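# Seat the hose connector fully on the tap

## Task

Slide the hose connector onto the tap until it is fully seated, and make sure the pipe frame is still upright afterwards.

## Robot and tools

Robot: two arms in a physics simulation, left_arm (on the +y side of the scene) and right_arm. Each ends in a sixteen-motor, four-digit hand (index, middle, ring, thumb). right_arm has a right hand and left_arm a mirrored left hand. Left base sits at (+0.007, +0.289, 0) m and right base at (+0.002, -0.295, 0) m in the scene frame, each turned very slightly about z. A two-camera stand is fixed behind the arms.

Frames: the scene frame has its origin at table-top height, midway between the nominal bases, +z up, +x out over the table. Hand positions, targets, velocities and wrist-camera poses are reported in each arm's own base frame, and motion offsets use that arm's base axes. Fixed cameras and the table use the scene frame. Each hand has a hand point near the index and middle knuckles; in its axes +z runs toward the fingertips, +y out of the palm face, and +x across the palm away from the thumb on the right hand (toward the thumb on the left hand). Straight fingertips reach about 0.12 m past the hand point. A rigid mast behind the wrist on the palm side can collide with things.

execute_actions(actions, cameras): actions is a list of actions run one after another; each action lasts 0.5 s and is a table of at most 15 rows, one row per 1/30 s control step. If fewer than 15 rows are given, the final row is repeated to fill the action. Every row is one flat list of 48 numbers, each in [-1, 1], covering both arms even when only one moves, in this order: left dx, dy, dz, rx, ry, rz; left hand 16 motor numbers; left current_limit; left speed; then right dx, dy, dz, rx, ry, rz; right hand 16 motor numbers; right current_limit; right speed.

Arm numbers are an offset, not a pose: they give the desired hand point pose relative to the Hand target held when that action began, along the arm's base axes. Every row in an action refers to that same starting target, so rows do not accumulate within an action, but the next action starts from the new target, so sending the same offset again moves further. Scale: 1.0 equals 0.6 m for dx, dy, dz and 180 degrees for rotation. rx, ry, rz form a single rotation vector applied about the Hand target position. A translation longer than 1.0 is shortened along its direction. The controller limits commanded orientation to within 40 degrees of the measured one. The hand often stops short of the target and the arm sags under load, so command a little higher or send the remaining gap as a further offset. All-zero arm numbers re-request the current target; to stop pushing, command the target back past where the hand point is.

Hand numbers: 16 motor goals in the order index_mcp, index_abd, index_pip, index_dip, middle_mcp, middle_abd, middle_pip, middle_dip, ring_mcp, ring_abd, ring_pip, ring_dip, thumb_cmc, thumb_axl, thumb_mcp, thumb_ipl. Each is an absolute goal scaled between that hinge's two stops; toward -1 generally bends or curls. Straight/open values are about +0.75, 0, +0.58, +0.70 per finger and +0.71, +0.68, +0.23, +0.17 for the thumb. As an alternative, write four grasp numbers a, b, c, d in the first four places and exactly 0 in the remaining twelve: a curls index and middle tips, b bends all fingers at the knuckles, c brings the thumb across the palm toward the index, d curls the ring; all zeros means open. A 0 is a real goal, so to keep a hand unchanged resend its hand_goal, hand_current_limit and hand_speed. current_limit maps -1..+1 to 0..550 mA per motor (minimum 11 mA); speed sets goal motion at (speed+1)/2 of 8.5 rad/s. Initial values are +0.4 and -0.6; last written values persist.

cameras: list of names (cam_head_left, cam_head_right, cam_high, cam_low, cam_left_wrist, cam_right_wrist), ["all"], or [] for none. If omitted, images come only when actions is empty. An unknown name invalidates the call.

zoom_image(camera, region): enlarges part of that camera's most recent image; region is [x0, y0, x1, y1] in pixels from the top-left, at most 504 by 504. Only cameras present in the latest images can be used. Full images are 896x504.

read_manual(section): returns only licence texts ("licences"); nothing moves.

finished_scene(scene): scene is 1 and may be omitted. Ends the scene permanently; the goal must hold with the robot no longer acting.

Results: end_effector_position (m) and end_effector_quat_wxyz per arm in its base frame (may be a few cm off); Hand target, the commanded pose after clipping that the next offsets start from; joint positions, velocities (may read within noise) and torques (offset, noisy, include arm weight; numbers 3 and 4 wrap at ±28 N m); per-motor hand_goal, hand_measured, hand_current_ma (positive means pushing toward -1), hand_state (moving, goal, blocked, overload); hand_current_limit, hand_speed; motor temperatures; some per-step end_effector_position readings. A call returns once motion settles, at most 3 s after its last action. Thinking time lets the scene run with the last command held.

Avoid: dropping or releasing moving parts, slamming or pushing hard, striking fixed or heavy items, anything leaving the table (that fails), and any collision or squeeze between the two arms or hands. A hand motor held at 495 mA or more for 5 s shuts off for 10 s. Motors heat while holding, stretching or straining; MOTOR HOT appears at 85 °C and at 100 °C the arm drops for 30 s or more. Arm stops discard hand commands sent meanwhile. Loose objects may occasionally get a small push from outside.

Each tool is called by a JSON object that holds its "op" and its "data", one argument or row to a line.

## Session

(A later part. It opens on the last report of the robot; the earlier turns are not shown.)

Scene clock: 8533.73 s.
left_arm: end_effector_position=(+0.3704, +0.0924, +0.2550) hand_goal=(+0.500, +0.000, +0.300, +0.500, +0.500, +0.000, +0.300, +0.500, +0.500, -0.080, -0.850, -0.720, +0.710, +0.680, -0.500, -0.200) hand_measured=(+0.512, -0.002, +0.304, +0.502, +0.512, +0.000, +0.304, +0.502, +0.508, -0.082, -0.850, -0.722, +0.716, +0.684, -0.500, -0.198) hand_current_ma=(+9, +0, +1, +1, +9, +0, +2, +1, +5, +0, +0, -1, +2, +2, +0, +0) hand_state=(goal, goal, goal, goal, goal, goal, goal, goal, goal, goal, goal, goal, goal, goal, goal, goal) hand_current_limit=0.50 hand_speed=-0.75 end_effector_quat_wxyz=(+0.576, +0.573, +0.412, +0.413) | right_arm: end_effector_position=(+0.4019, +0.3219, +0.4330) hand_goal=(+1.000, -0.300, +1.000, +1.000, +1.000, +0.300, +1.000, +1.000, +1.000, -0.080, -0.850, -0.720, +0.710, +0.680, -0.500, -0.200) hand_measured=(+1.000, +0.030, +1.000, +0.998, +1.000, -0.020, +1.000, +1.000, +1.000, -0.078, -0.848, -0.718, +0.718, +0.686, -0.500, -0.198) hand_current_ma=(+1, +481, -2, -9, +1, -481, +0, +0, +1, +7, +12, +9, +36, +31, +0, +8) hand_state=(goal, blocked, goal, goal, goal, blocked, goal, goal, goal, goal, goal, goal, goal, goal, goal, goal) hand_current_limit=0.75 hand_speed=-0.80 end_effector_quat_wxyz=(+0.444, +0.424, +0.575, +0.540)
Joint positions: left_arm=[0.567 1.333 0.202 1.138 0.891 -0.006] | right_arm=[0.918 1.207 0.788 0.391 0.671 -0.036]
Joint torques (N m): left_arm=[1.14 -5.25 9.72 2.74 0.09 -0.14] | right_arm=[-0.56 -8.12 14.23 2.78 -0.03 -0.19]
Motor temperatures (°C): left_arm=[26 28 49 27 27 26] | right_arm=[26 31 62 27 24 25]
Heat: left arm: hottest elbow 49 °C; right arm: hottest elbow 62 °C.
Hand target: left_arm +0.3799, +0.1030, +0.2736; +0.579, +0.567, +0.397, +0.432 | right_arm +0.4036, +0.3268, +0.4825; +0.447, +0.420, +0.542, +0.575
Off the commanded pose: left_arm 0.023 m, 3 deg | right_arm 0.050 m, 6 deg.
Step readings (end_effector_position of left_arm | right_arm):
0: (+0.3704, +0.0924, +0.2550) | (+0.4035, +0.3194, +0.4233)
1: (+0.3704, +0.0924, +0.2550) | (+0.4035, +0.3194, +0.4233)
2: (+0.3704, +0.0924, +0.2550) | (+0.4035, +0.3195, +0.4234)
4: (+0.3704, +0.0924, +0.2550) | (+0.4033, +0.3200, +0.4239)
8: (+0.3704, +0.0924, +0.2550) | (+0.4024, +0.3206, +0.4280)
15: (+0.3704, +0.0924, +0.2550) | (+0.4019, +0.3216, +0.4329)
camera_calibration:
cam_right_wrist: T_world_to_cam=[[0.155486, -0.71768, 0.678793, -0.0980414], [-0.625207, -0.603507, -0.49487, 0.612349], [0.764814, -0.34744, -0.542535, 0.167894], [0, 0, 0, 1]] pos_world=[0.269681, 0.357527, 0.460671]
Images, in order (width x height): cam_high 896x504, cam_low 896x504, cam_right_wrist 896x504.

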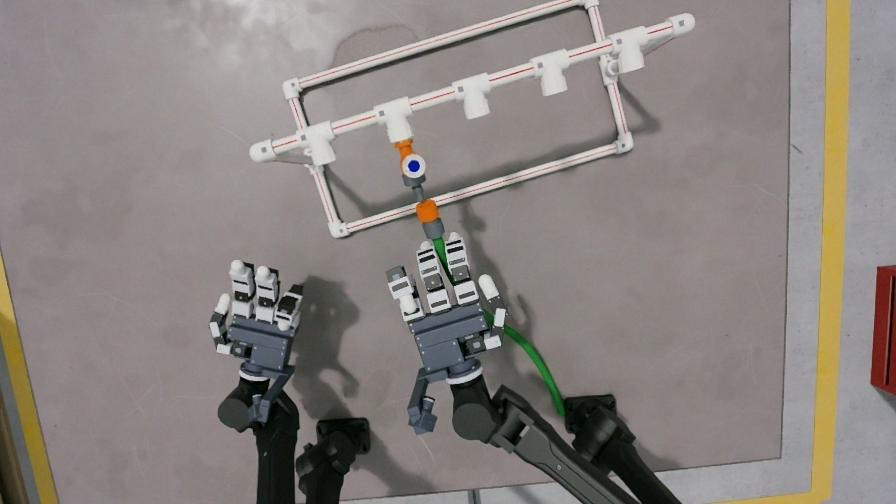

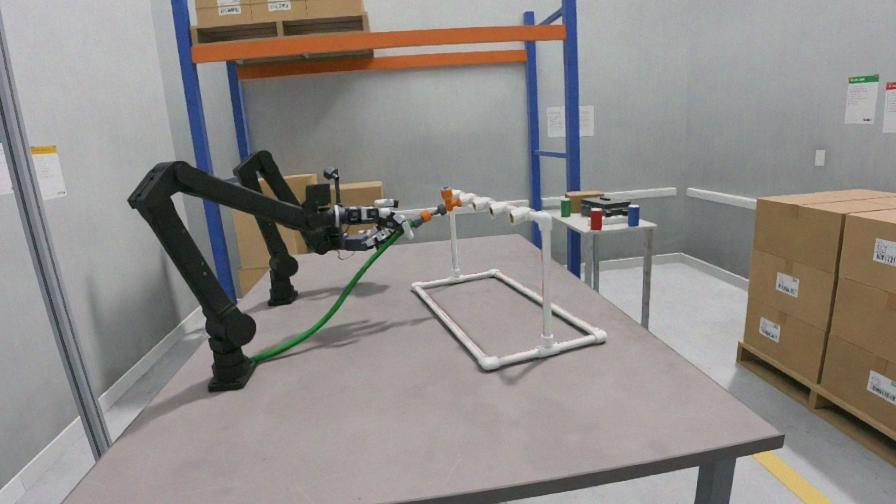

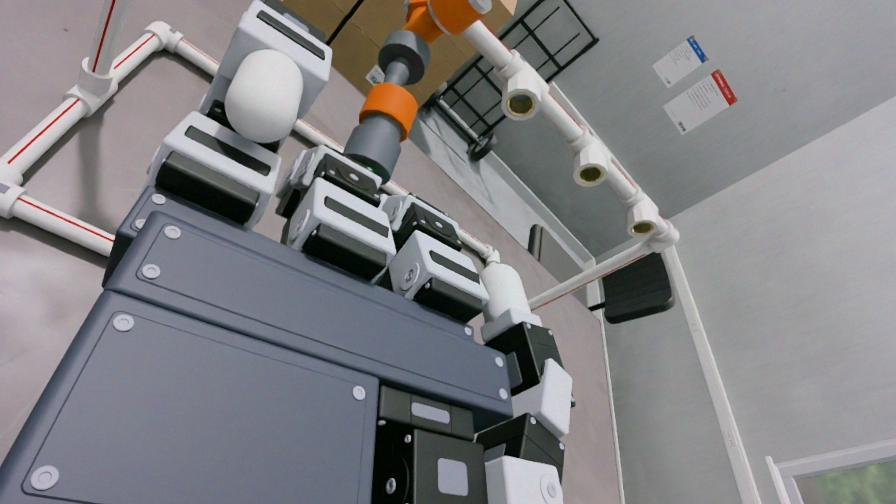

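{"op": "execute_actions", "data": {
  "actions": [
    [[0,0,0,0,0,0, 0.5,0.0,0.3,0.5, 0.5,0.0,0.3,0.5, 0.5,-0.08,-0.85,-0.72, 0.71,0.68,-0.5,-0.2, 0.5,-0.75, 0.002,0.018,0,0,0,0, 1.0,-0.30,1.0,1.0, 1.0,0.30,1.0,1.0, 1.0,-0.08,-0.85,-0.72, 0.71,0.68,-0.5,-0.2, 0.75,-0.8]]
  ],
  "cameras": ["cam_high", "cam_low", "cam_right_wrist"]
}}

{"op": "zoom_image", "data": {
  "camera": "cam_high",
  "region": [390, 170, 450, 250]
}}

{"op": "zoom_image", "data": {
  "camera": "cam_low",
  "region": [400, 185, 470, 240]
}}

{"op": "zoom_image", "data": {
  "camera": "cam_right_wrist",
  "region": [340, 20, 460, 130]
}}

Scene clock: 8567.13 s.
left_arm: end_effector_position=(+0.3704, +0.0924, +0.2550) hand_goal=(+0.500, +0.000, +0.300, +0.500, +0.500, +0.000, +0.300, +0.500, +0.500, -0.080, -0.850, -0.720, +0.710, +0.680, -0.500, -0.200) hand_measured=(+0.512, -0.002, +0.304, +0.502, +0.512, +0.000, +0.304, +0.502, +0.508, -0.082, -0.850, -0.722, +0.716, +0.684, -0.500, -0.198) hand_current_ma=(+9, +0, +1, +1, +9, +0, +2, +1, +5, +0, +0, -1, +2, +2, +0, +0) hand_state=(goal, goal, goal, goal, goal, goal, goal, goal, goal, goal, goal, goal, goal, goal, goal, goal) hand_current_limit=0.50 hand_speed=-0.75 end_effector_quat_wxyz=(+0.576, +0.573, +0.412, +0.413) | right_arm: end_effector_position=(+0.4022, +0.3265, +0.4412) hand_goal=(+1.000, -0.300, +1.000, +1.000, +1.000, +0.300, +1.000, +1.000, +1.000, -0.080, -0.850, -0.720, +0.710, +0.680, -0.500, -0.200) hand_measured=(+1.000, +0.030, +1.000, +1.000, +1.000, -0.020, +1.000, +1.000, +1.000, -0.078, -0.848, -0.718, +0.718, +0.686, -0.500, -0.198) hand_current_ma=(+1, +481, +0, -4, +1, -481, +0, +0, +1, +7, +12, +9, +36, +31, +0, +8) hand_state=(goal, blocked, goal, goal, goal, blocked, goal, goal, goal, goal, goal, goal, goal, goal, goal, goal) hand_current_limit=0.75 hand_speed=-0.80 end_effector_quat_wxyz=(+0.445, +0.425, +0.569, +0.545)
Joint positions: left_arm=[0.567 1.333 0.202 1.138 0.891 -0.006] | right_arm=[0.925 1.217 0.809 0.395 0.681 -0.037]
Joint torques (N m): left_arm=[1.61 -5.01 9.7 2.78 0.08 -0.14] | right_arm=[-0.03 -7 14.35 2.74 0.1 -0.16]
Motor temperatures (°C): left_arm=[26 28 48 27 27 26] | right_arm=[26 31 61 27 24 25]
Heat: left arm: hottest elbow 48 °C; right arm: hottest elbow 61 °C.
Hand target: left_arm +0.3799, +0.1030, +0.2736; +0.579, +0.567, +0.397, +0.432 | right_arm +0.4048, +0.3377, +0.4824; +0.447, +0.420, +0.542, +0.574
Off the commanded pose: left_arm 0.023 m, 3 deg | right_arm 0.043 m, 5 deg.
Step readings (end_effector_position of left_arm | right_arm):
0: (+0.3704, +0.0924, +0.2550) | (+0.4018, +0.3219, +0.4330)
1: (+0.3704, +0.0924, +0.2550) | (+0.4018, +0.3219, +0.4330)
2: (+0.3704, +0.0924, +0.2550) | (+0.4019, +0.3219, +0.4332)
4: (+0.3704, +0.0924, +0.2550) | (+0.4020, +0.3216, +0.4349)
8: (+0.3704, +0.0924, +0.2550) | (+0.4020, +0.3229, +0.4407)
15: (+0.3704, +0.0924, +0.2550) | (+0.4018, +0.3259, +0.4422)
camera_calibration:
cam_right_wrist: T_world_to_cam=[[0.146564, -0.725781, 0.672131, -0.0911964], [-0.621503, -0.596177, -0.508239, 0.621491], [0.76958, -0.343242, -0.538453, 0.168619], [0, 0, 0, 1]] pos_world=[0.269859, 0.362207, 0.467956]
Images, in order (width x height): cam_high 896x504, cam_low 896x504, cam_right_wrist 896x504.

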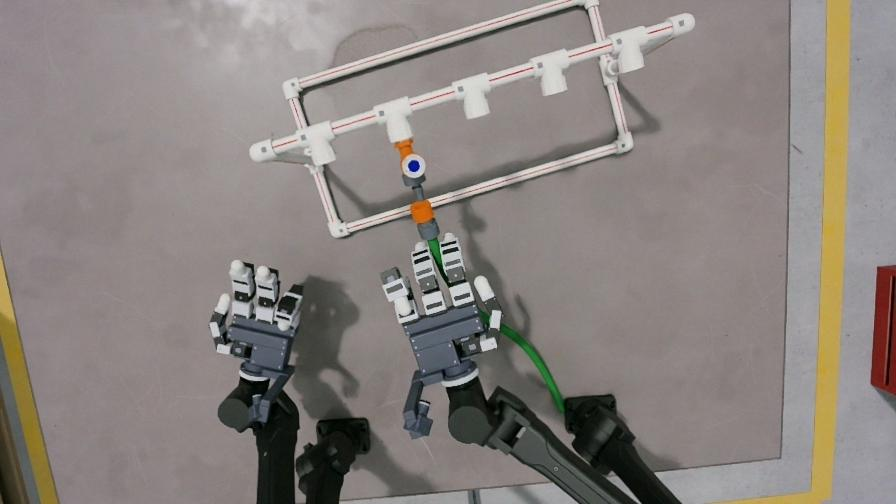

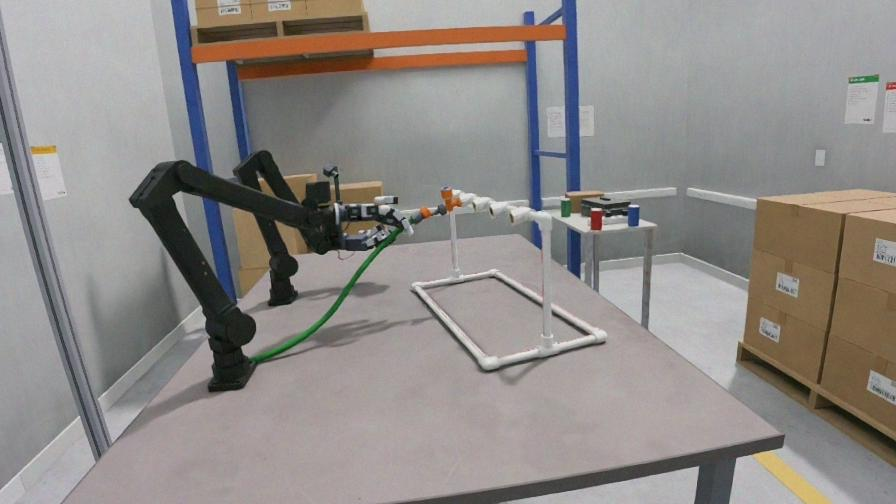

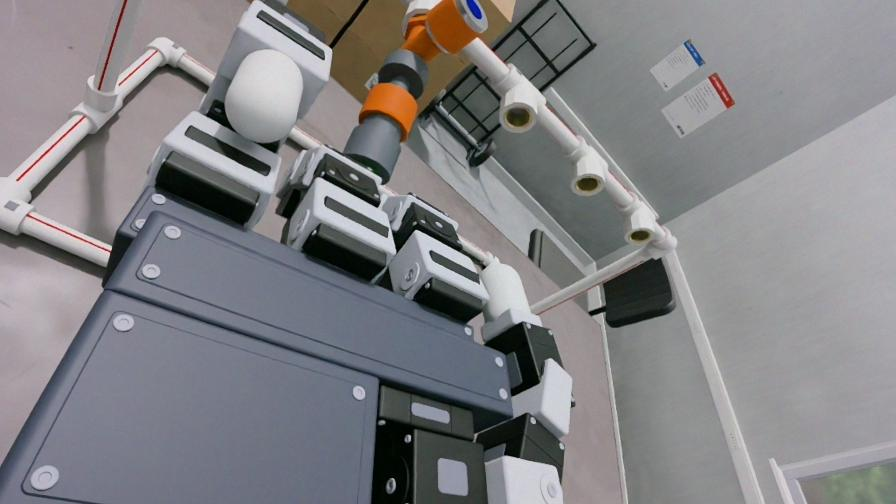

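Scaled by 6.300.

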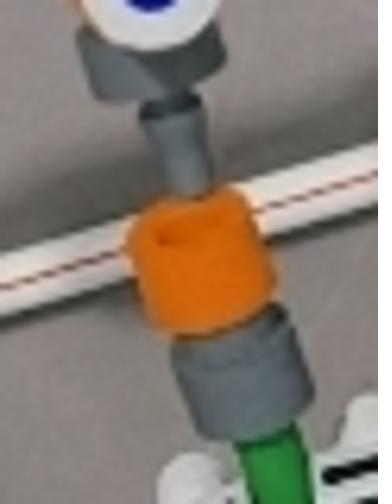

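Scaled by 7.200.

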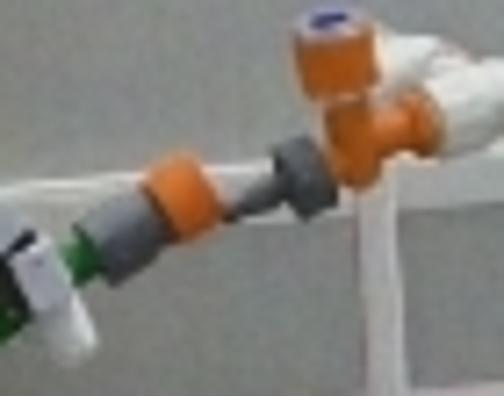

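Scaled by 4.200.

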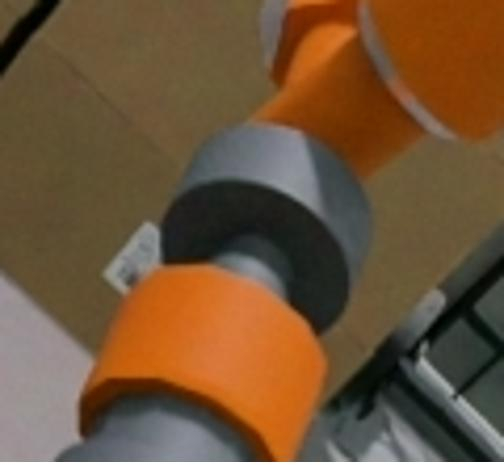

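{"op": "execute_actions", "data": {
  "actions": [
    [[0,0,0,0,0,0, 0.5,0.0,0.3,0.5, 0.5,0.0,0.3,0.5, 0.5,-0.08,-0.85,-0.72, 0.71,0.68,-0.5,-0.2, 0.5,-0.75, 0,0,0,-0.006,0.027,0, 1.0,-0.30,1.0,1.0, 1.0,0.30,1.0,1.0, 1.0,-0.08,-0.85,-0.72, 0.71,0.68,-0.5,-0.2, 0.75,-0.8]]
  ],
  "cameras": ["cam_high", "cam_low", "cam_right_wrist"]
}}

{"op": "zoom_image", "data": {
  "camera": "cam_high",
  "region": [390, 170, 450, 250]
}}

{"op": "zoom_image", "data": {
  "camera": "cam_low",
  "region": [400, 185, 470, 240]
}}

{"op": "zoom_image", "data": {
  "camera": "cam_right_wrist",
  "region": [340, 20, 460, 130]
}}

Scene clock: 8600.93 s.
left_arm: end_effector_position=(+0.3704, +0.0924, +0.2550) hand_goal=(+0.500, +0.000, +0.300, +0.500, +0.500, +0.000, +0.300, +0.500, +0.500, -0.080, -0.850, -0.720, +0.710, +0.680, -0.500, -0.200) hand_measured=(+0.512, -0.002, +0.304, +0.502, +0.512, +0.000, +0.304, +0.502, +0.508, -0.082, -0.850, -0.722, +0.716, +0.684, -0.500, -0.198) hand_current_ma=(+9, +0, +1, +1, +9, +0, +2, +1, +5, +0, +0, -1, +2, +2, +0, +0) hand_state=(goal, goal, goal, goal, goal, goal, goal, goal, goal, goal, goal, goal, goal, goal, goal, goal) hand_current_limit=0.50 hand_speed=-0.75 end_effector_quat_wxyz=(+0.576, +0.573, +0.412, +0.413) | right_arm: end_effector_position=(+0.4082, +0.3346, +0.4308) hand_goal=(+1.000, -0.300, +1.000, +1.000, +1.000, +0.300, +1.000, +1.000, +1.000, -0.080, -0.850, -0.720, +0.710, +0.680, -0.500, -0.200) hand_measured=(+1.000, +0.030, +1.000, +0.998, +1.000, -0.020, +1.000, +1.000, +1.000, -0.078, -0.848, -0.718, +0.718, +0.686, -0.500, -0.198) hand_current_ma=(+1, +481, -3, -7, +1, -481, +0, +0, +1, +7, +12, +9, +36, +31, +0, +8) hand_state=(goal, blocked, goal, goal, goal, blocked, goal, goal, goal, goal, goal, goal, goal, goal, goal, goal) hand_current_limit=0.75 hand_speed=-0.80 end_effector_quat_wxyz=(+0.431, +0.439, +0.596, +0.516)
Joint positions: left_arm=[0.567 1.333 0.202 1.138 0.891 -0.006] | right_arm=[0.935 1.217 0.845 0.248 0.691 0.017]
Joint torques (N m): left_arm=[1.32 -5.19 9.7 2.78 0.08 -0.12] | right_arm=[0.03 -9.7 14.27 1.46 0.26 0.01]
Motor temperatures (°C): left_arm=[26 28 48 27 27 26] | right_arm=[26 31 65 27 24 25]
Heat: left arm: hottest elbow 48 °C; right arm: hottest elbow 65 °C.
Hand target: left_arm +0.3799, +0.1030, +0.2736; +0.579, +0.567, +0.397, +0.432 | right_arm +0.4049, +0.3376, +0.4823; +0.428, +0.439, +0.566, +0.551
Off the commanded pose: left_arm 0.023 m, 3 deg | right_arm 0.052 m, 5 deg.
Step readings (end_effector_position of left_arm | right_arm):
0: (+0.3704, +0.0924, +0.2550) | (+0.4022, +0.3265, +0.4413)
1: (+0.3704, +0.0924, +0.2550) | (+0.4022, +0.3265, +0.4413)
2: (+0.3704, +0.0924, +0.2550) | (+0.4024, +0.3267, +0.4409)
4: (+0.3704, +0.0924, +0.2550) | (+0.4039, +0.3296, +0.4393)
8: (+0.3704, +0.0924, +0.2550) | (+0.4067, +0.3337, +0.4357)
15: (+0.3704, +0.0924, +0.2550) | (+0.4078, +0.3351, +0.4315)
camera_calibration:
cam_right_wrist: T_world_to_cam=[[0.197845, -0.70157, 0.684585, -0.113565], [-0.660703, -0.611348, -0.435574, 0.61451], [0.724106, -0.366131, -0.584482, 0.207238], [0, 0, 0, 1]] pos_world=[0.278415, 0.371882, 0.466536]
Images, in order (width x height): cam_high 896x504, cam_low 896x504, cam_right_wrist 896x504.

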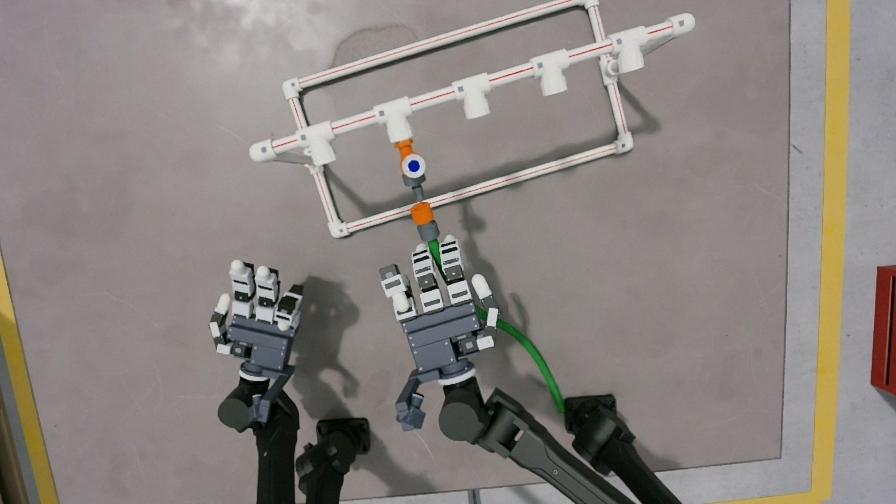

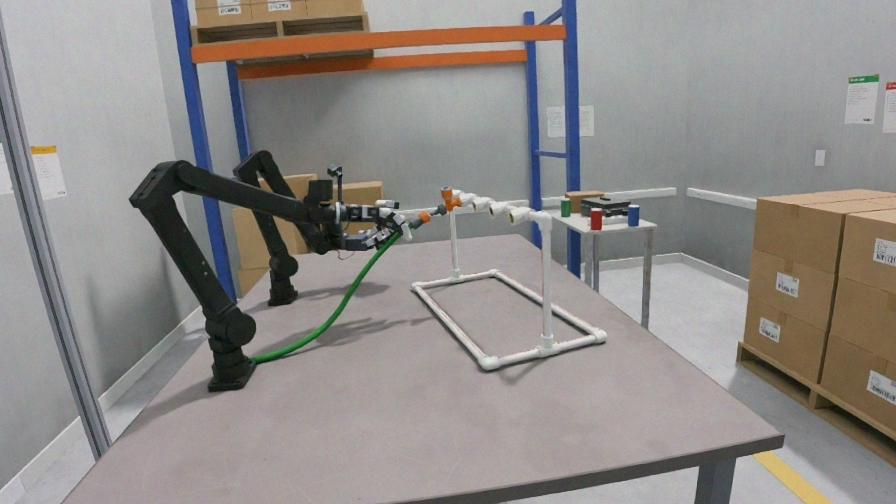

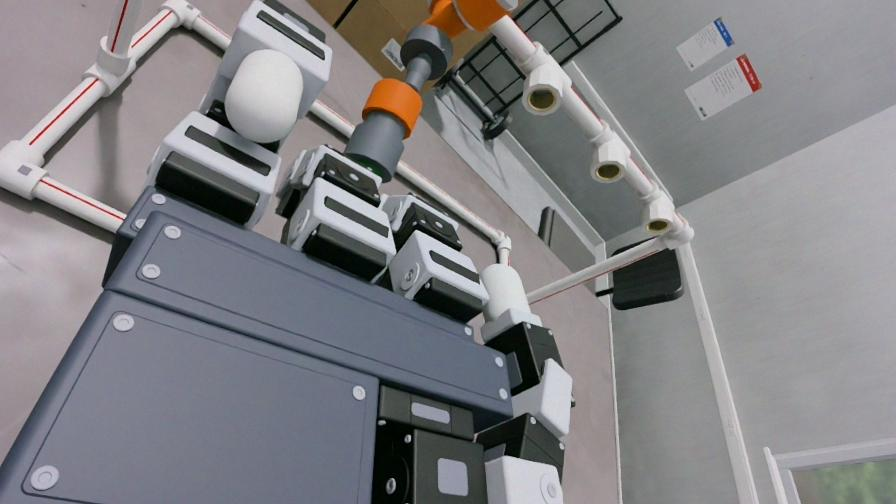

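Scaled by 6.300.

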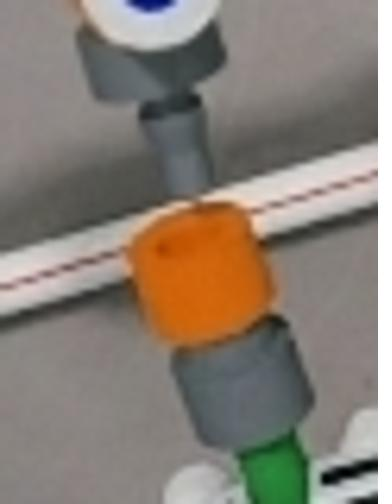

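Scaled by 7.200.

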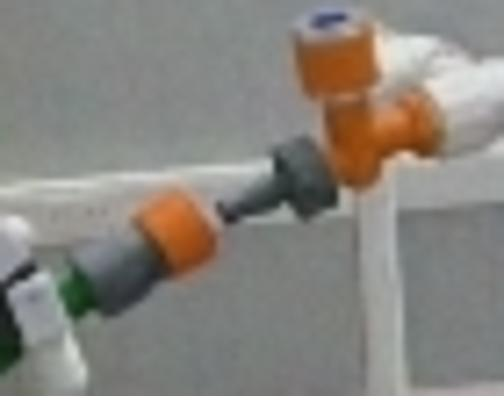

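Scaled by 4.200.

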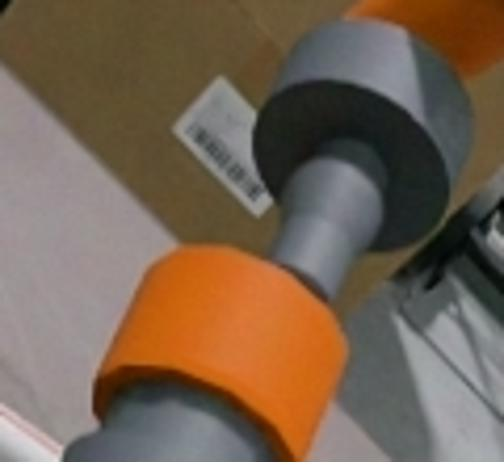

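{"op": "execute_actions", "data": {
  "actions": [
    [[0,0,0,0,0,0, 0.5,0.0,0.3,0.5, 0.5,0.0,0.3,0.5, 0.5,-0.08,-0.85,-0.72, 0.71,0.68,-0.5,-0.2, 0.5,-0.75, 0.025,-0.012,0.005,0,0,0, 1.0,-0.30,1.0,1.0, 1.0,0.30,1.0,1.0, 1.0,-0.08,-0.85,-0.72, 0.71,0.68,-0.5,-0.2, 0.75,-0.8]]
  ],
  "cameras": ["cam_high", "cam_low", "cam_right_wrist"]
}}

{"op": "zoom_image", "data": {
  "camera": "cam_high",
  "region": [390, 170, 450, 250]
}}

{"op": "zoom_image", "data": {
  "camera": "cam_low",
  "region": [400, 185, 470, 240]
}}

{"op": "zoom_image", "data": {
  "camera": "cam_right_wrist",
  "region": [340, 20, 460, 130]
}}

Scene clock: 8660.60 s.
left_arm: end_effector_position=(+0.3704, +0.0924, +0.2550) hand_goal=(+0.500, +0.000, +0.300, +0.500, +0.500, +0.000, +0.300, +0.500, +0.500, -0.080, -0.850, -0.720, +0.710, +0.680, -0.500, -0.200) hand_measured=(+0.512, -0.002, +0.304, +0.502, +0.512, +0.000, +0.304, +0.502, +0.508, -0.082, -0.850, -0.722, +0.716, +0.684, -0.500, -0.198) hand_current_ma=(+9, +0, +1, +1, +9, +0, +2, +1, +5, +0, +0, -1, +2, +2, +0, +0) hand_state=(goal, goal, goal, goal, goal, goal, goal, goal, goal, goal, goal, goal, goal, goal, goal, goal) hand_current_limit=0.50 hand_speed=-0.75 end_effector_quat_wxyz=(+0.576, +0.573, +0.412, +0.413) | right_arm: end_effector_position=(+0.4151, +0.3330, +0.4343) hand_goal=(+1.000, -0.300, +1.000, +1.000, +1.000, +0.300, +1.000, +1.000, +1.000, -0.080, -0.850, -0.720, +0.710, +0.680, -0.500, -0.200) hand_measured=(+1.000, +0.030, +1.000, +0.998, +1.000, -0.020, +1.000, +1.000, +1.000, -0.078, -0.848, -0.718, +0.718, +0.686, -0.500, -0.198) hand_current_ma=(+1, +481, -3, -7, +1, -481, +0, +0, +1, +7, +12, +9, +36, +31, +0, +8) hand_state=(goal, blocked, goal, goal, goal, blocked, goal, goal, goal, goal, goal, goal, goal, goal, goal, goal) hand_current_limit=0.75 hand_speed=-0.80 end_effector_quat_wxyz=(+0.426, +0.436, +0.598, +0.521)
Joint positions: left_arm=[0.567 1.333 0.202 1.138 0.891 -0.006] | right_arm=[0.914 1.217 0.855 0.242 0.656 0.018]
Joint torques (N m): left_arm=[1.38 -5.07 9.7 2.78 0.09 -0.14] | right_arm=[-1.32 -9.41 14.53 1.57 0.05 -0.02]
Motor temperatures (°C): left_arm=[26 28 48 27 27 26] | right_arm=[26 31 62 27 24 25]
Heat: left arm: hottest elbow 48 °C; right arm: hottest elbow 62 °C.
Hand target: left_arm +0.3799, +0.1030, +0.2736; +0.579, +0.567, +0.397, +0.432 | right_arm +0.4198, +0.3305, +0.4853; +0.428, +0.439, +0.566, +0.551
Off the commanded pose: left_arm 0.023 m, 3 deg | right_arm 0.051 m, 5 deg.
Step readings (end_effector_position of left_arm | right_arm):
0: (+0.3704, +0.0924, +0.2550) | (+0.4082, +0.3346, +0.4308)
1: (+0.3704, +0.0924, +0.2550) | (+0.4082, +0.3346, +0.4308)
2: (+0.3704, +0.0924, +0.2550) | (+0.4082, +0.3352, +0.4308)
4: (+0.3704, +0.0924, +0.2550) | (+0.4086, +0.3370, +0.4308)
8: (+0.3704, +0.0924, +0.2550) | (+0.4113, +0.3364, +0.4326)
15: (+0.3704, +0.0924, +0.2550) | (+0.4146, +0.3334, +0.4345)
camera_calibration:
cam_right_wrist: T_world_to_cam=[[0.208382, -0.702728, 0.680257, -0.120581], [-0.653252, -0.617639, -0.437931, 0.619533], [0.7279, -0.353122, -0.587764, 0.199221], [0, 0, 0, 1]] pos_world=[0.284825, 0.368262, 0.470434]
Images, in order (width x height): cam_high 896x504, cam_low 896x504, cam_right_wrist 896x504.

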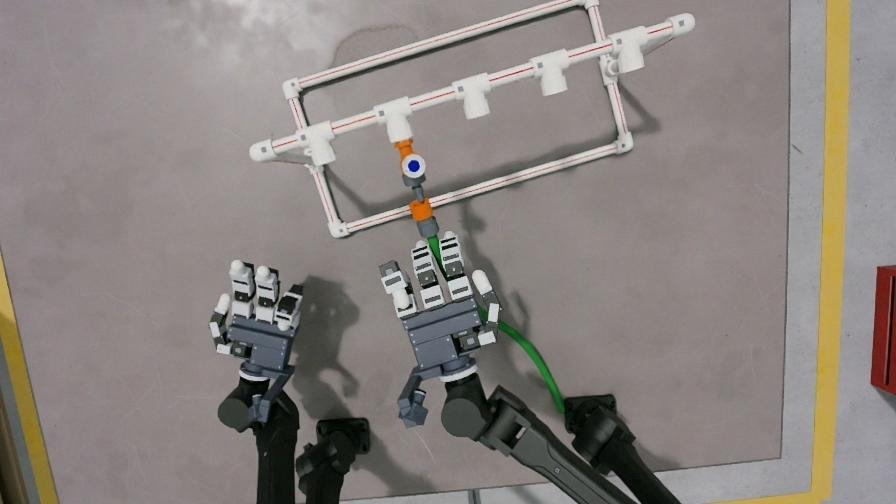

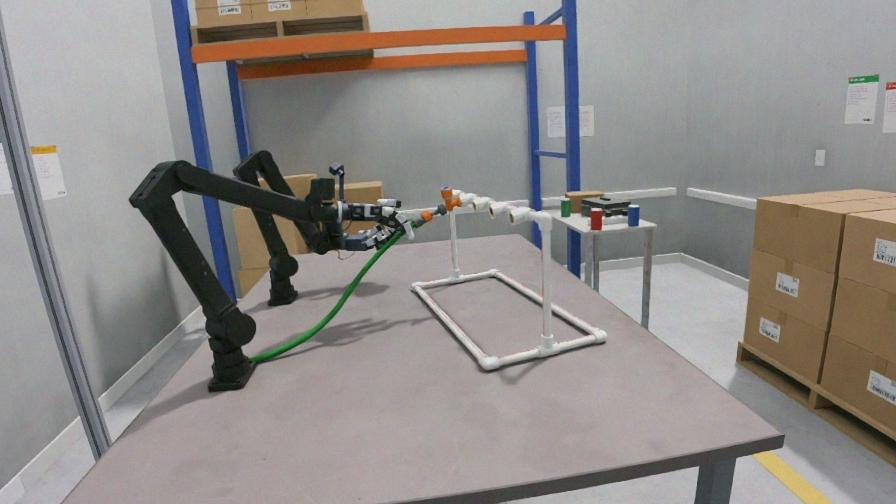

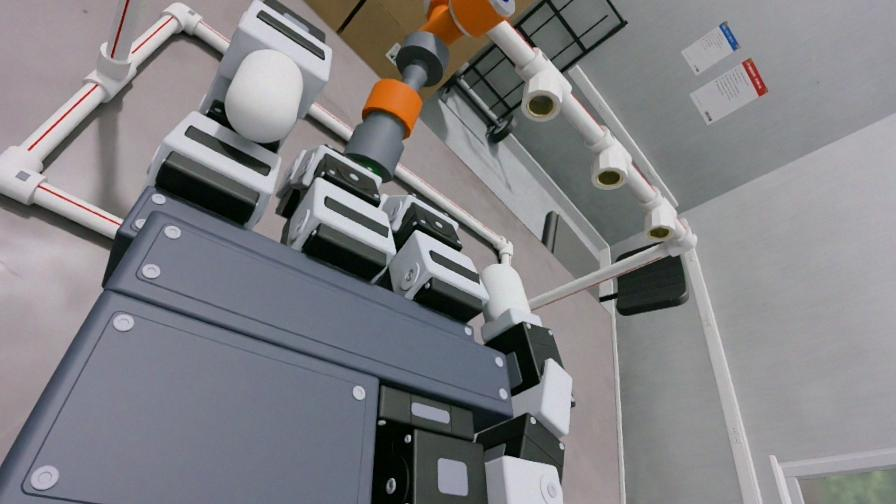

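Scaled by 6.300.

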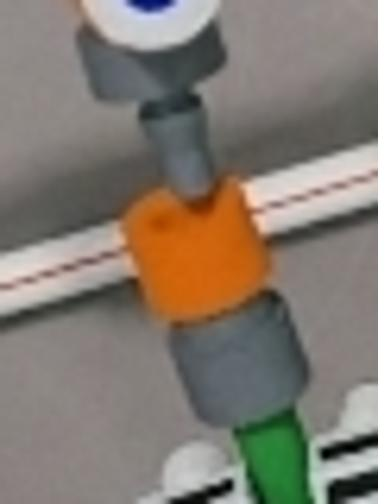

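Scaled by 7.200.

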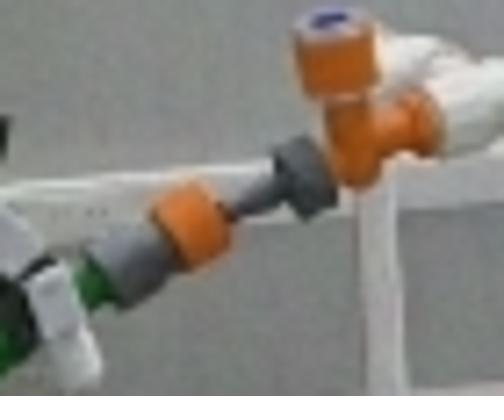

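Scaled by 4.200.

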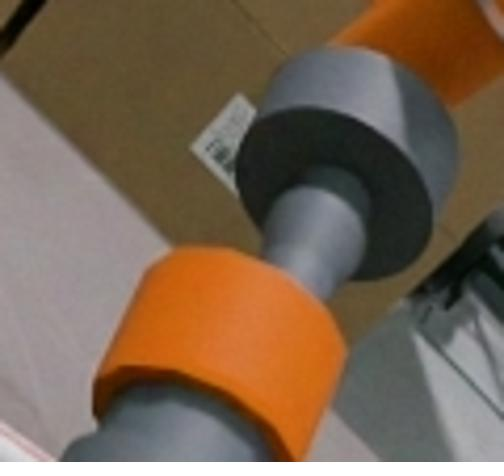

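{"op": "execute_actions", "data": {
  "actions": [
    [[0,0,0,0,0,0, 0.5,0.0,0.3,0.5, 0.5,0.0,0.3,0.5, 0.5,-0.08,-0.85,-0.72, 0.71,0.68,-0.5,-0.2, 0.5,-0.75, 0.002,-0.006,0.002,0,0,-0.008, 1.0,-0.30,1.0,1.0, 1.0,0.30,1.0,1.0, 1.0,-0.08,-0.85,-0.72, 0.71,0.68,-0.5,-0.2, 0.75,-0.8]]
  ],
  "cameras": ["cam_high", "cam_low", "cam_right_wrist"]
}}

{"op": "zoom_image", "data": {
  "camera": "cam_high",
  "region": [390, 170, 450, 250]
}}

{"op": "zoom_image", "data": {
  "camera": "cam_low",
  "region": [400, 185, 470, 240]
}}

{"op": "zoom_image", "data": {
  "camera": "cam_right_wrist",
  "region": [340, 20, 460, 130]
}}

Scene clock: 8677.23 s.
left_arm: end_effector_position=(+0.3704, +0.0924, +0.2550) hand_goal=(+0.500, +0.000, +0.300, +0.500, +0.500, +0.000, +0.300, +0.500, +0.500, -0.080, -0.850, -0.720, +0.710, +0.680, -0.500, -0.200) hand_measured=(+0.512, -0.002, +0.304, +0.502, +0.512, +0.000, +0.304, +0.502, +0.508, -0.082, -0.850, -0.722, +0.716, +0.684, -0.500, -0.198) hand_current_ma=(+9, +0, +1, +1, +9, +0, +2, +1, +5, +0, +0, -1, +2, +2, +0, +0) hand_state=(goal, goal, goal, goal, goal, goal, goal, goal, goal, goal, goal, goal, goal, goal, goal, goal) hand_current_limit=0.50 hand_speed=-0.75 end_effector_quat_wxyz=(+0.576, +0.573, +0.412, +0.413) | right_arm: end_effector_position=(+0.4159, +0.3300, +0.4368) hand_goal=(+1.000, -0.300, +1.000, +1.000, +1.000, +0.300, +1.000, +1.000, +1.000, -0.080, -0.850, -0.720, +0.710, +0.680, -0.500, -0.200) hand_measured=(+1.000, +0.030, +1.000, +0.998, +1.000, -0.020, +1.000, +1.000, +1.000, -0.078, -0.848, -0.718, +0.718, +0.686, -0.500, -0.198) hand_current_ma=(+1, +481, -3, -7, +1, -481, +0, +0, +1, +7, +12, +9, +36, +31, +0, +8) hand_state=(goal, blocked, goal, goal, goal, blocked, goal, goal, goal, goal, goal, goal, goal, goal, goal, goal) hand_current_limit=0.75 hand_speed=-0.80 end_effector_quat_wxyz=(+0.432, +0.441, +0.593, +0.517)
Joint positions: left_arm=[0.567 1.333 0.202 1.138 0.891 -0.006] | right_arm=[0.914 1.217 0.86 0.238 0.677 0.018]
Joint torques (N m): left_arm=[1.38 -5.01 9.65 2.73 0.08 -0.14] | right_arm=[-1.38 -9.23 14.56 1.55 0.23 0]
Motor temperatures (°C): left_arm=[26 28 48 27 27 26] | right_arm=[26 31 64 27 24 25]
Heat: left arm: hottest elbow 48 °C; right arm: hottest elbow 64 °C.
Hand target: left_arm +0.3799, +0.1030, +0.2736; +0.579, +0.567, +0.397, +0.432 | right_arm +0.4210, +0.3269, +0.4866; +0.435, +0.446, +0.561, +0.546
Off the commanded pose: left_arm 0.023 m, 3 deg | right_arm 0.050 m, 5 deg.
Step readings (end_effector_position of left_arm | right_arm):
0: (+0.3704, +0.0924, +0.2550) | (+0.4151, +0.3330, +0.4342)
1: (+0.3704, +0.0924, +0.2550) | (+0.4151, +0.3330, +0.4342)
2: (+0.3704, +0.0924, +0.2550) | (+0.4151, +0.3327, +0.4343)
4: (+0.3704, +0.0924, +0.2550) | (+0.4154, +0.3312, +0.4344)
8: (+0.3704, +0.0924, +0.2550) | (+0.4157, +0.3301, +0.4355)
15: (+0.3704, +0.0924, +0.2550) | (+0.4159, +0.3299, +0.4368)
camera_calibration:
cam_right_wrist: T_world_to_cam=[[0.192468, -0.706343, 0.681202, -0.117149], [-0.664344, -0.604695, -0.439307, 0.620248], [0.722221, -0.368, -0.585639, 0.205334], [0, 0, 0, 1]] pos_world=[0.286309, 0.367877, 0.472533]
Images, in order (width x height): cam_high 896x504, cam_low 896x504, cam_right_wrist 896x504.

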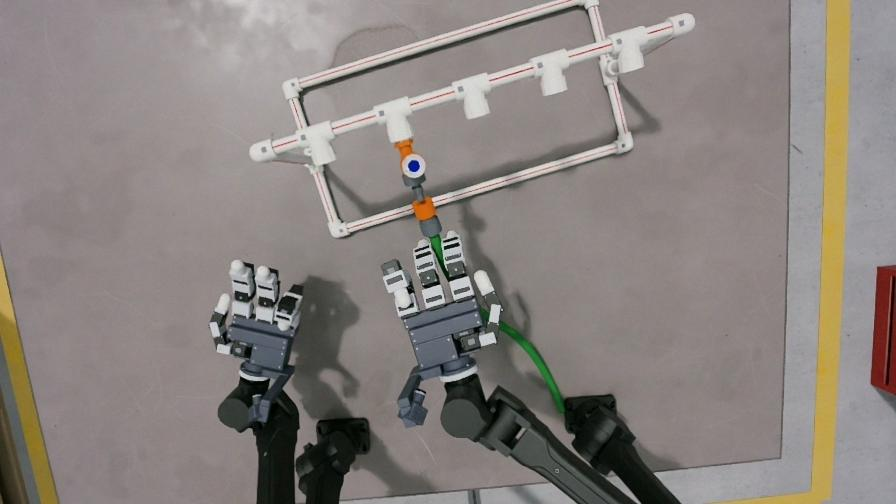

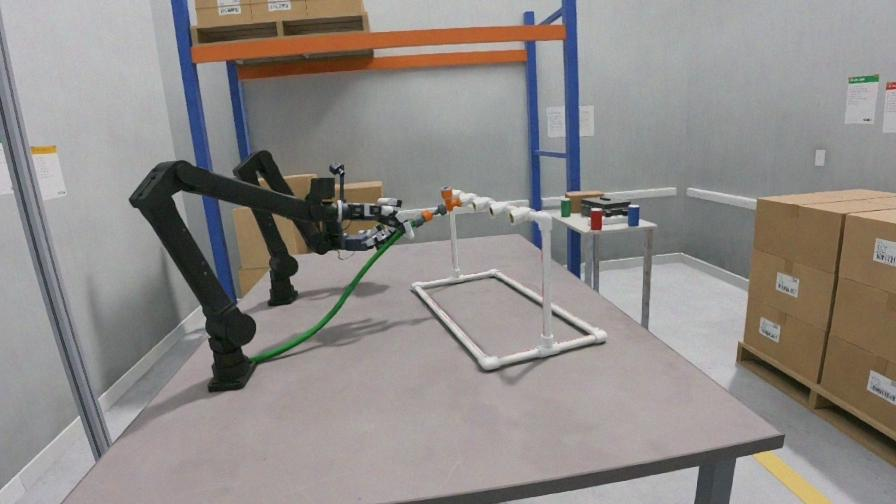

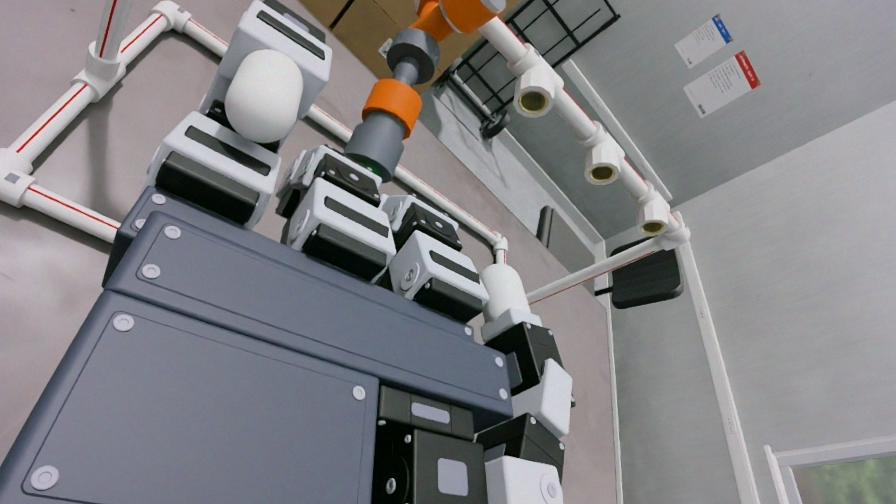

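Scaled by 6.300.

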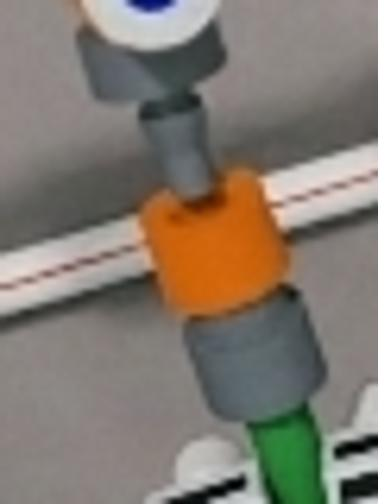

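Scaled by 7.200.

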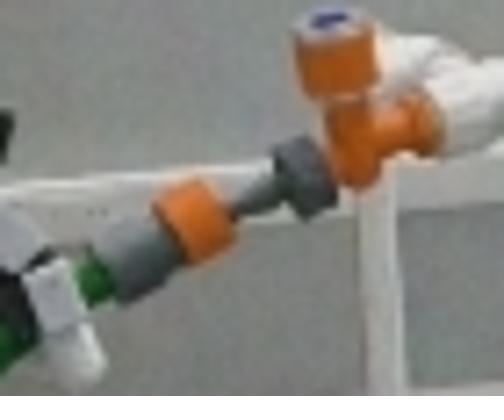

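Scaled by 4.200.

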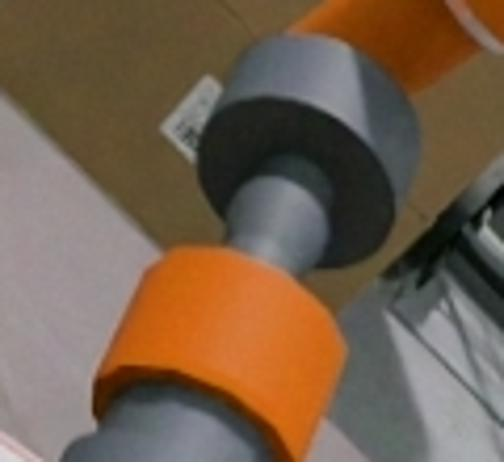

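{"op": "execute_actions", "data": {
  "actions": [
    [[0,0,0,0,0,0, 0.5,0.0,0.3,0.5, 0.5,0.0,0.3,0.5, 0.5,-0.08,-0.85,-0.72, 0.71,0.68,-0.5,-0.2, 0.5,-0.75, 0.027,0.002,0.008,0,0,0, 1.0,-0.30,1.0,1.0, 1.0,0.30,1.0,1.0, 1.0,-0.08,-0.85,-0.72, 0.71,0.68,-0.5,-0.2, 0.75,-0.8]]
  ],
  "cameras": ["cam_high", "cam_low", "cam_right_wrist"]
}}

{"op": "zoom_image", "data": {
  "camera": "cam_high",
  "region": [390, 170, 450, 250]
}}

{"op": "zoom_image", "data": {
  "camera": "cam_low",
  "region": [400, 185, 470, 240]
}}

{"op": "zoom_image", "data": {
  "camera": "cam_right_wrist",
  "region": [340, 20, 460, 130]
}}

Scene clock: 8688.00 s.
left_arm: end_effector_position=(+0.3704, +0.0924, +0.2550) hand_goal=(+0.500, +0.000, +0.300, +0.500, +0.500, +0.000, +0.300, +0.500, +0.500, -0.080, -0.850, -0.720, +0.710, +0.680, -0.500, -0.200) hand_measured=(+0.512, -0.002, +0.304, +0.502, +0.512, +0.000, +0.304, +0.502, +0.508, -0.082, -0.850, -0.722, +0.716, +0.684, -0.500, -0.198) hand_current_ma=(+9, +0, +1, +1, +9, +0, +2, +1, +5, +0, +0, -1, +2, +2, +0, +0) hand_state=(goal, goal, goal, goal, goal, goal, goal, goal, goal, goal, goal, goal, goal, goal, goal, goal) hand_current_limit=0.50 hand_speed=-0.75 end_effector_quat_wxyz=(+0.576, +0.573, +0.412, +0.413) | right_arm: end_effector_position=(+0.4261, +0.3257, +0.4521) hand_goal=(+1.000, -0.300, +1.000, +1.000, +1.000, +0.300, +1.000, +1.000, +1.000, -0.080, -0.850, -0.720, +0.710, +0.680, -0.500, -0.200) hand_measured=(+1.000, +0.030, +0.998, +0.998, +1.000, -0.020, +1.000, +1.000, +1.000, -0.078, -0.848, -0.718, +0.718, +0.686, -0.500, -0.198) hand_current_ma=(+1, +481, -13, -7, +1, -481, +0, +0, +1, +7, +12, +9, +36, +31, +0, +8) hand_state=(goal, blocked, goal, goal, goal, blocked, goal, goal, goal, goal, goal, goal, goal, goal, goal, goal) hand_current_limit=0.75 hand_speed=-0.80 end_effector_quat_wxyz=(+0.431, +0.442, +0.585, +0.525)
Joint positions: left_arm=[0.567 1.333 0.202 1.138 0.891 -0.006] | right_arm=[0.887 1.218 0.892 0.229 0.649 0.018]
Joint torques (N m): left_arm=[1.61 -5.19 9.68 2.69 0.08 -0.13] | right_arm=[-1.55 -7.41 14.95 1.69 0.13 -0.02]
Motor temperatures (°C): left_arm=[26 28 48 27 27 26] | right_arm=[26 31 66 27 24 25]
Heat: left arm: hottest elbow 48 °C; right arm: hottest elbow 66 °C.
Hand target: left_arm +0.3799, +0.1030, +0.2736; +0.579, +0.567, +0.397, +0.432 | right_arm +0.4372, +0.3280, +0.4913; +0.435, +0.446, +0.560, +0.546
Off the commanded pose: left_arm 0.023 m, 3 deg | right_arm 0.041 m, 4 deg.
Step readings (end_effector_position of left_arm | right_arm):
0: (+0.3704, +0.0924, +0.2550) | (+0.4159, +0.3300, +0.4368)
1: (+0.3704, +0.0924, +0.2550) | (+0.4159, +0.3300, +0.4368)
2: (+0.3704, +0.0924, +0.2550) | (+0.4164, +0.3297, +0.4371)
4: (+0.3704, +0.0924, +0.2550) | (+0.4185, +0.3296, +0.4389)
8: (+0.3704, +0.0924, +0.2550) | (+0.4237, +0.3261, +0.4461)
15: (+0.3704, +0.0924, +0.2550) | (+0.4259, +0.3253, +0.4528)
camera_calibration:
cam_right_wrist: T_world_to_cam=[[0.184883, -0.719286, 0.669661, -0.119958], [-0.659124, -0.596183, -0.45839, 0.634763], [0.728954, -0.356641, -0.584323, 0.198202], [0, 0, 0, 1]] pos_world=[0.296086, 0.362838, 0.487115]
Images, in order (width x height): cam_high 896x504, cam_low 896x504, cam_right_wrist 896x504.

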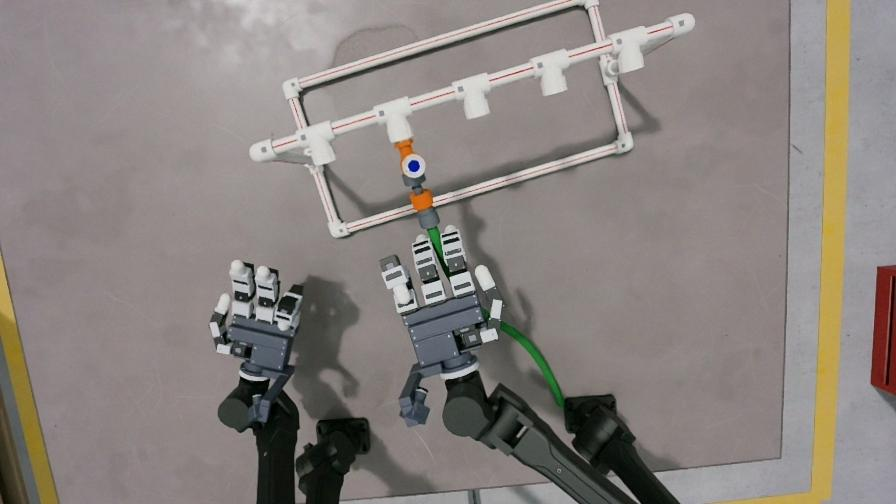

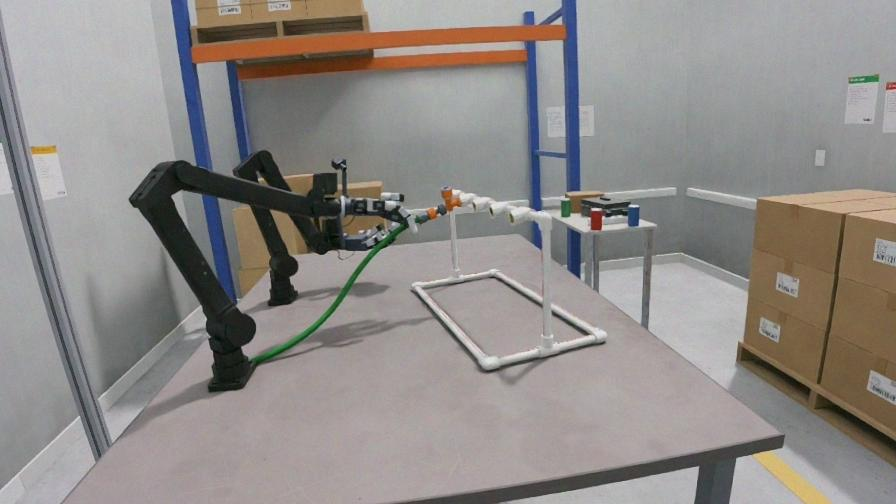

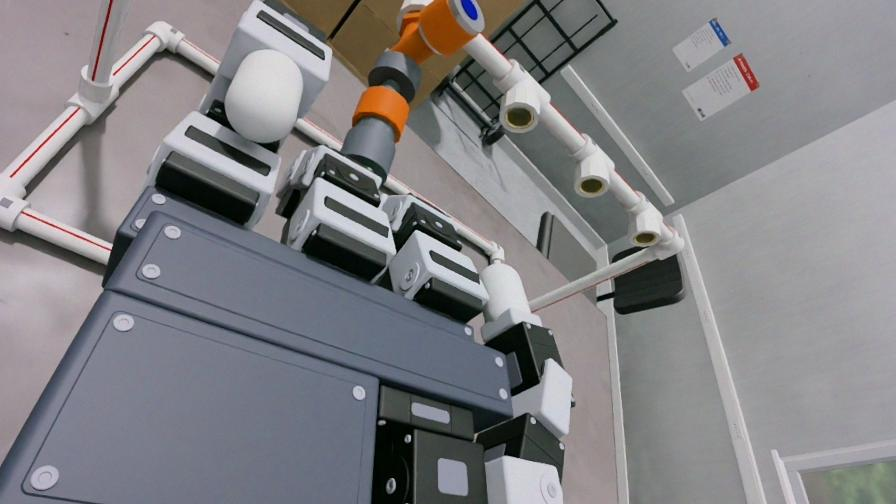

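Scaled by 6.300.

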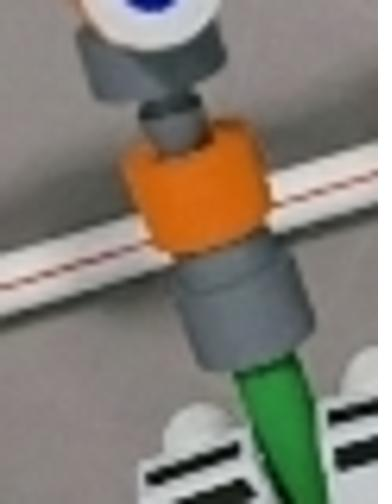

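Scaled by 7.200.

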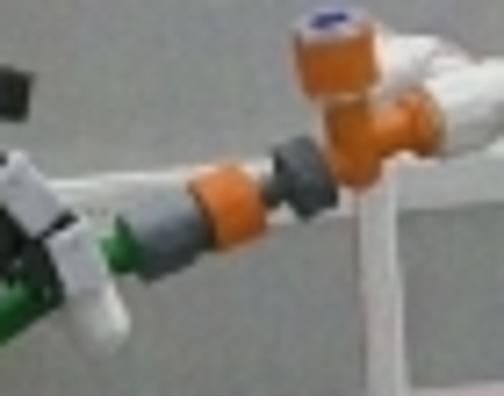

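Scaled by 4.200.

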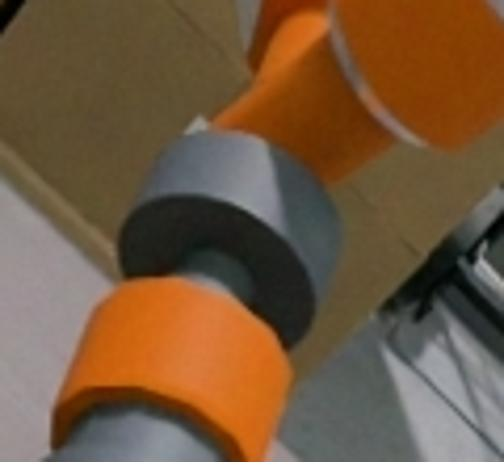

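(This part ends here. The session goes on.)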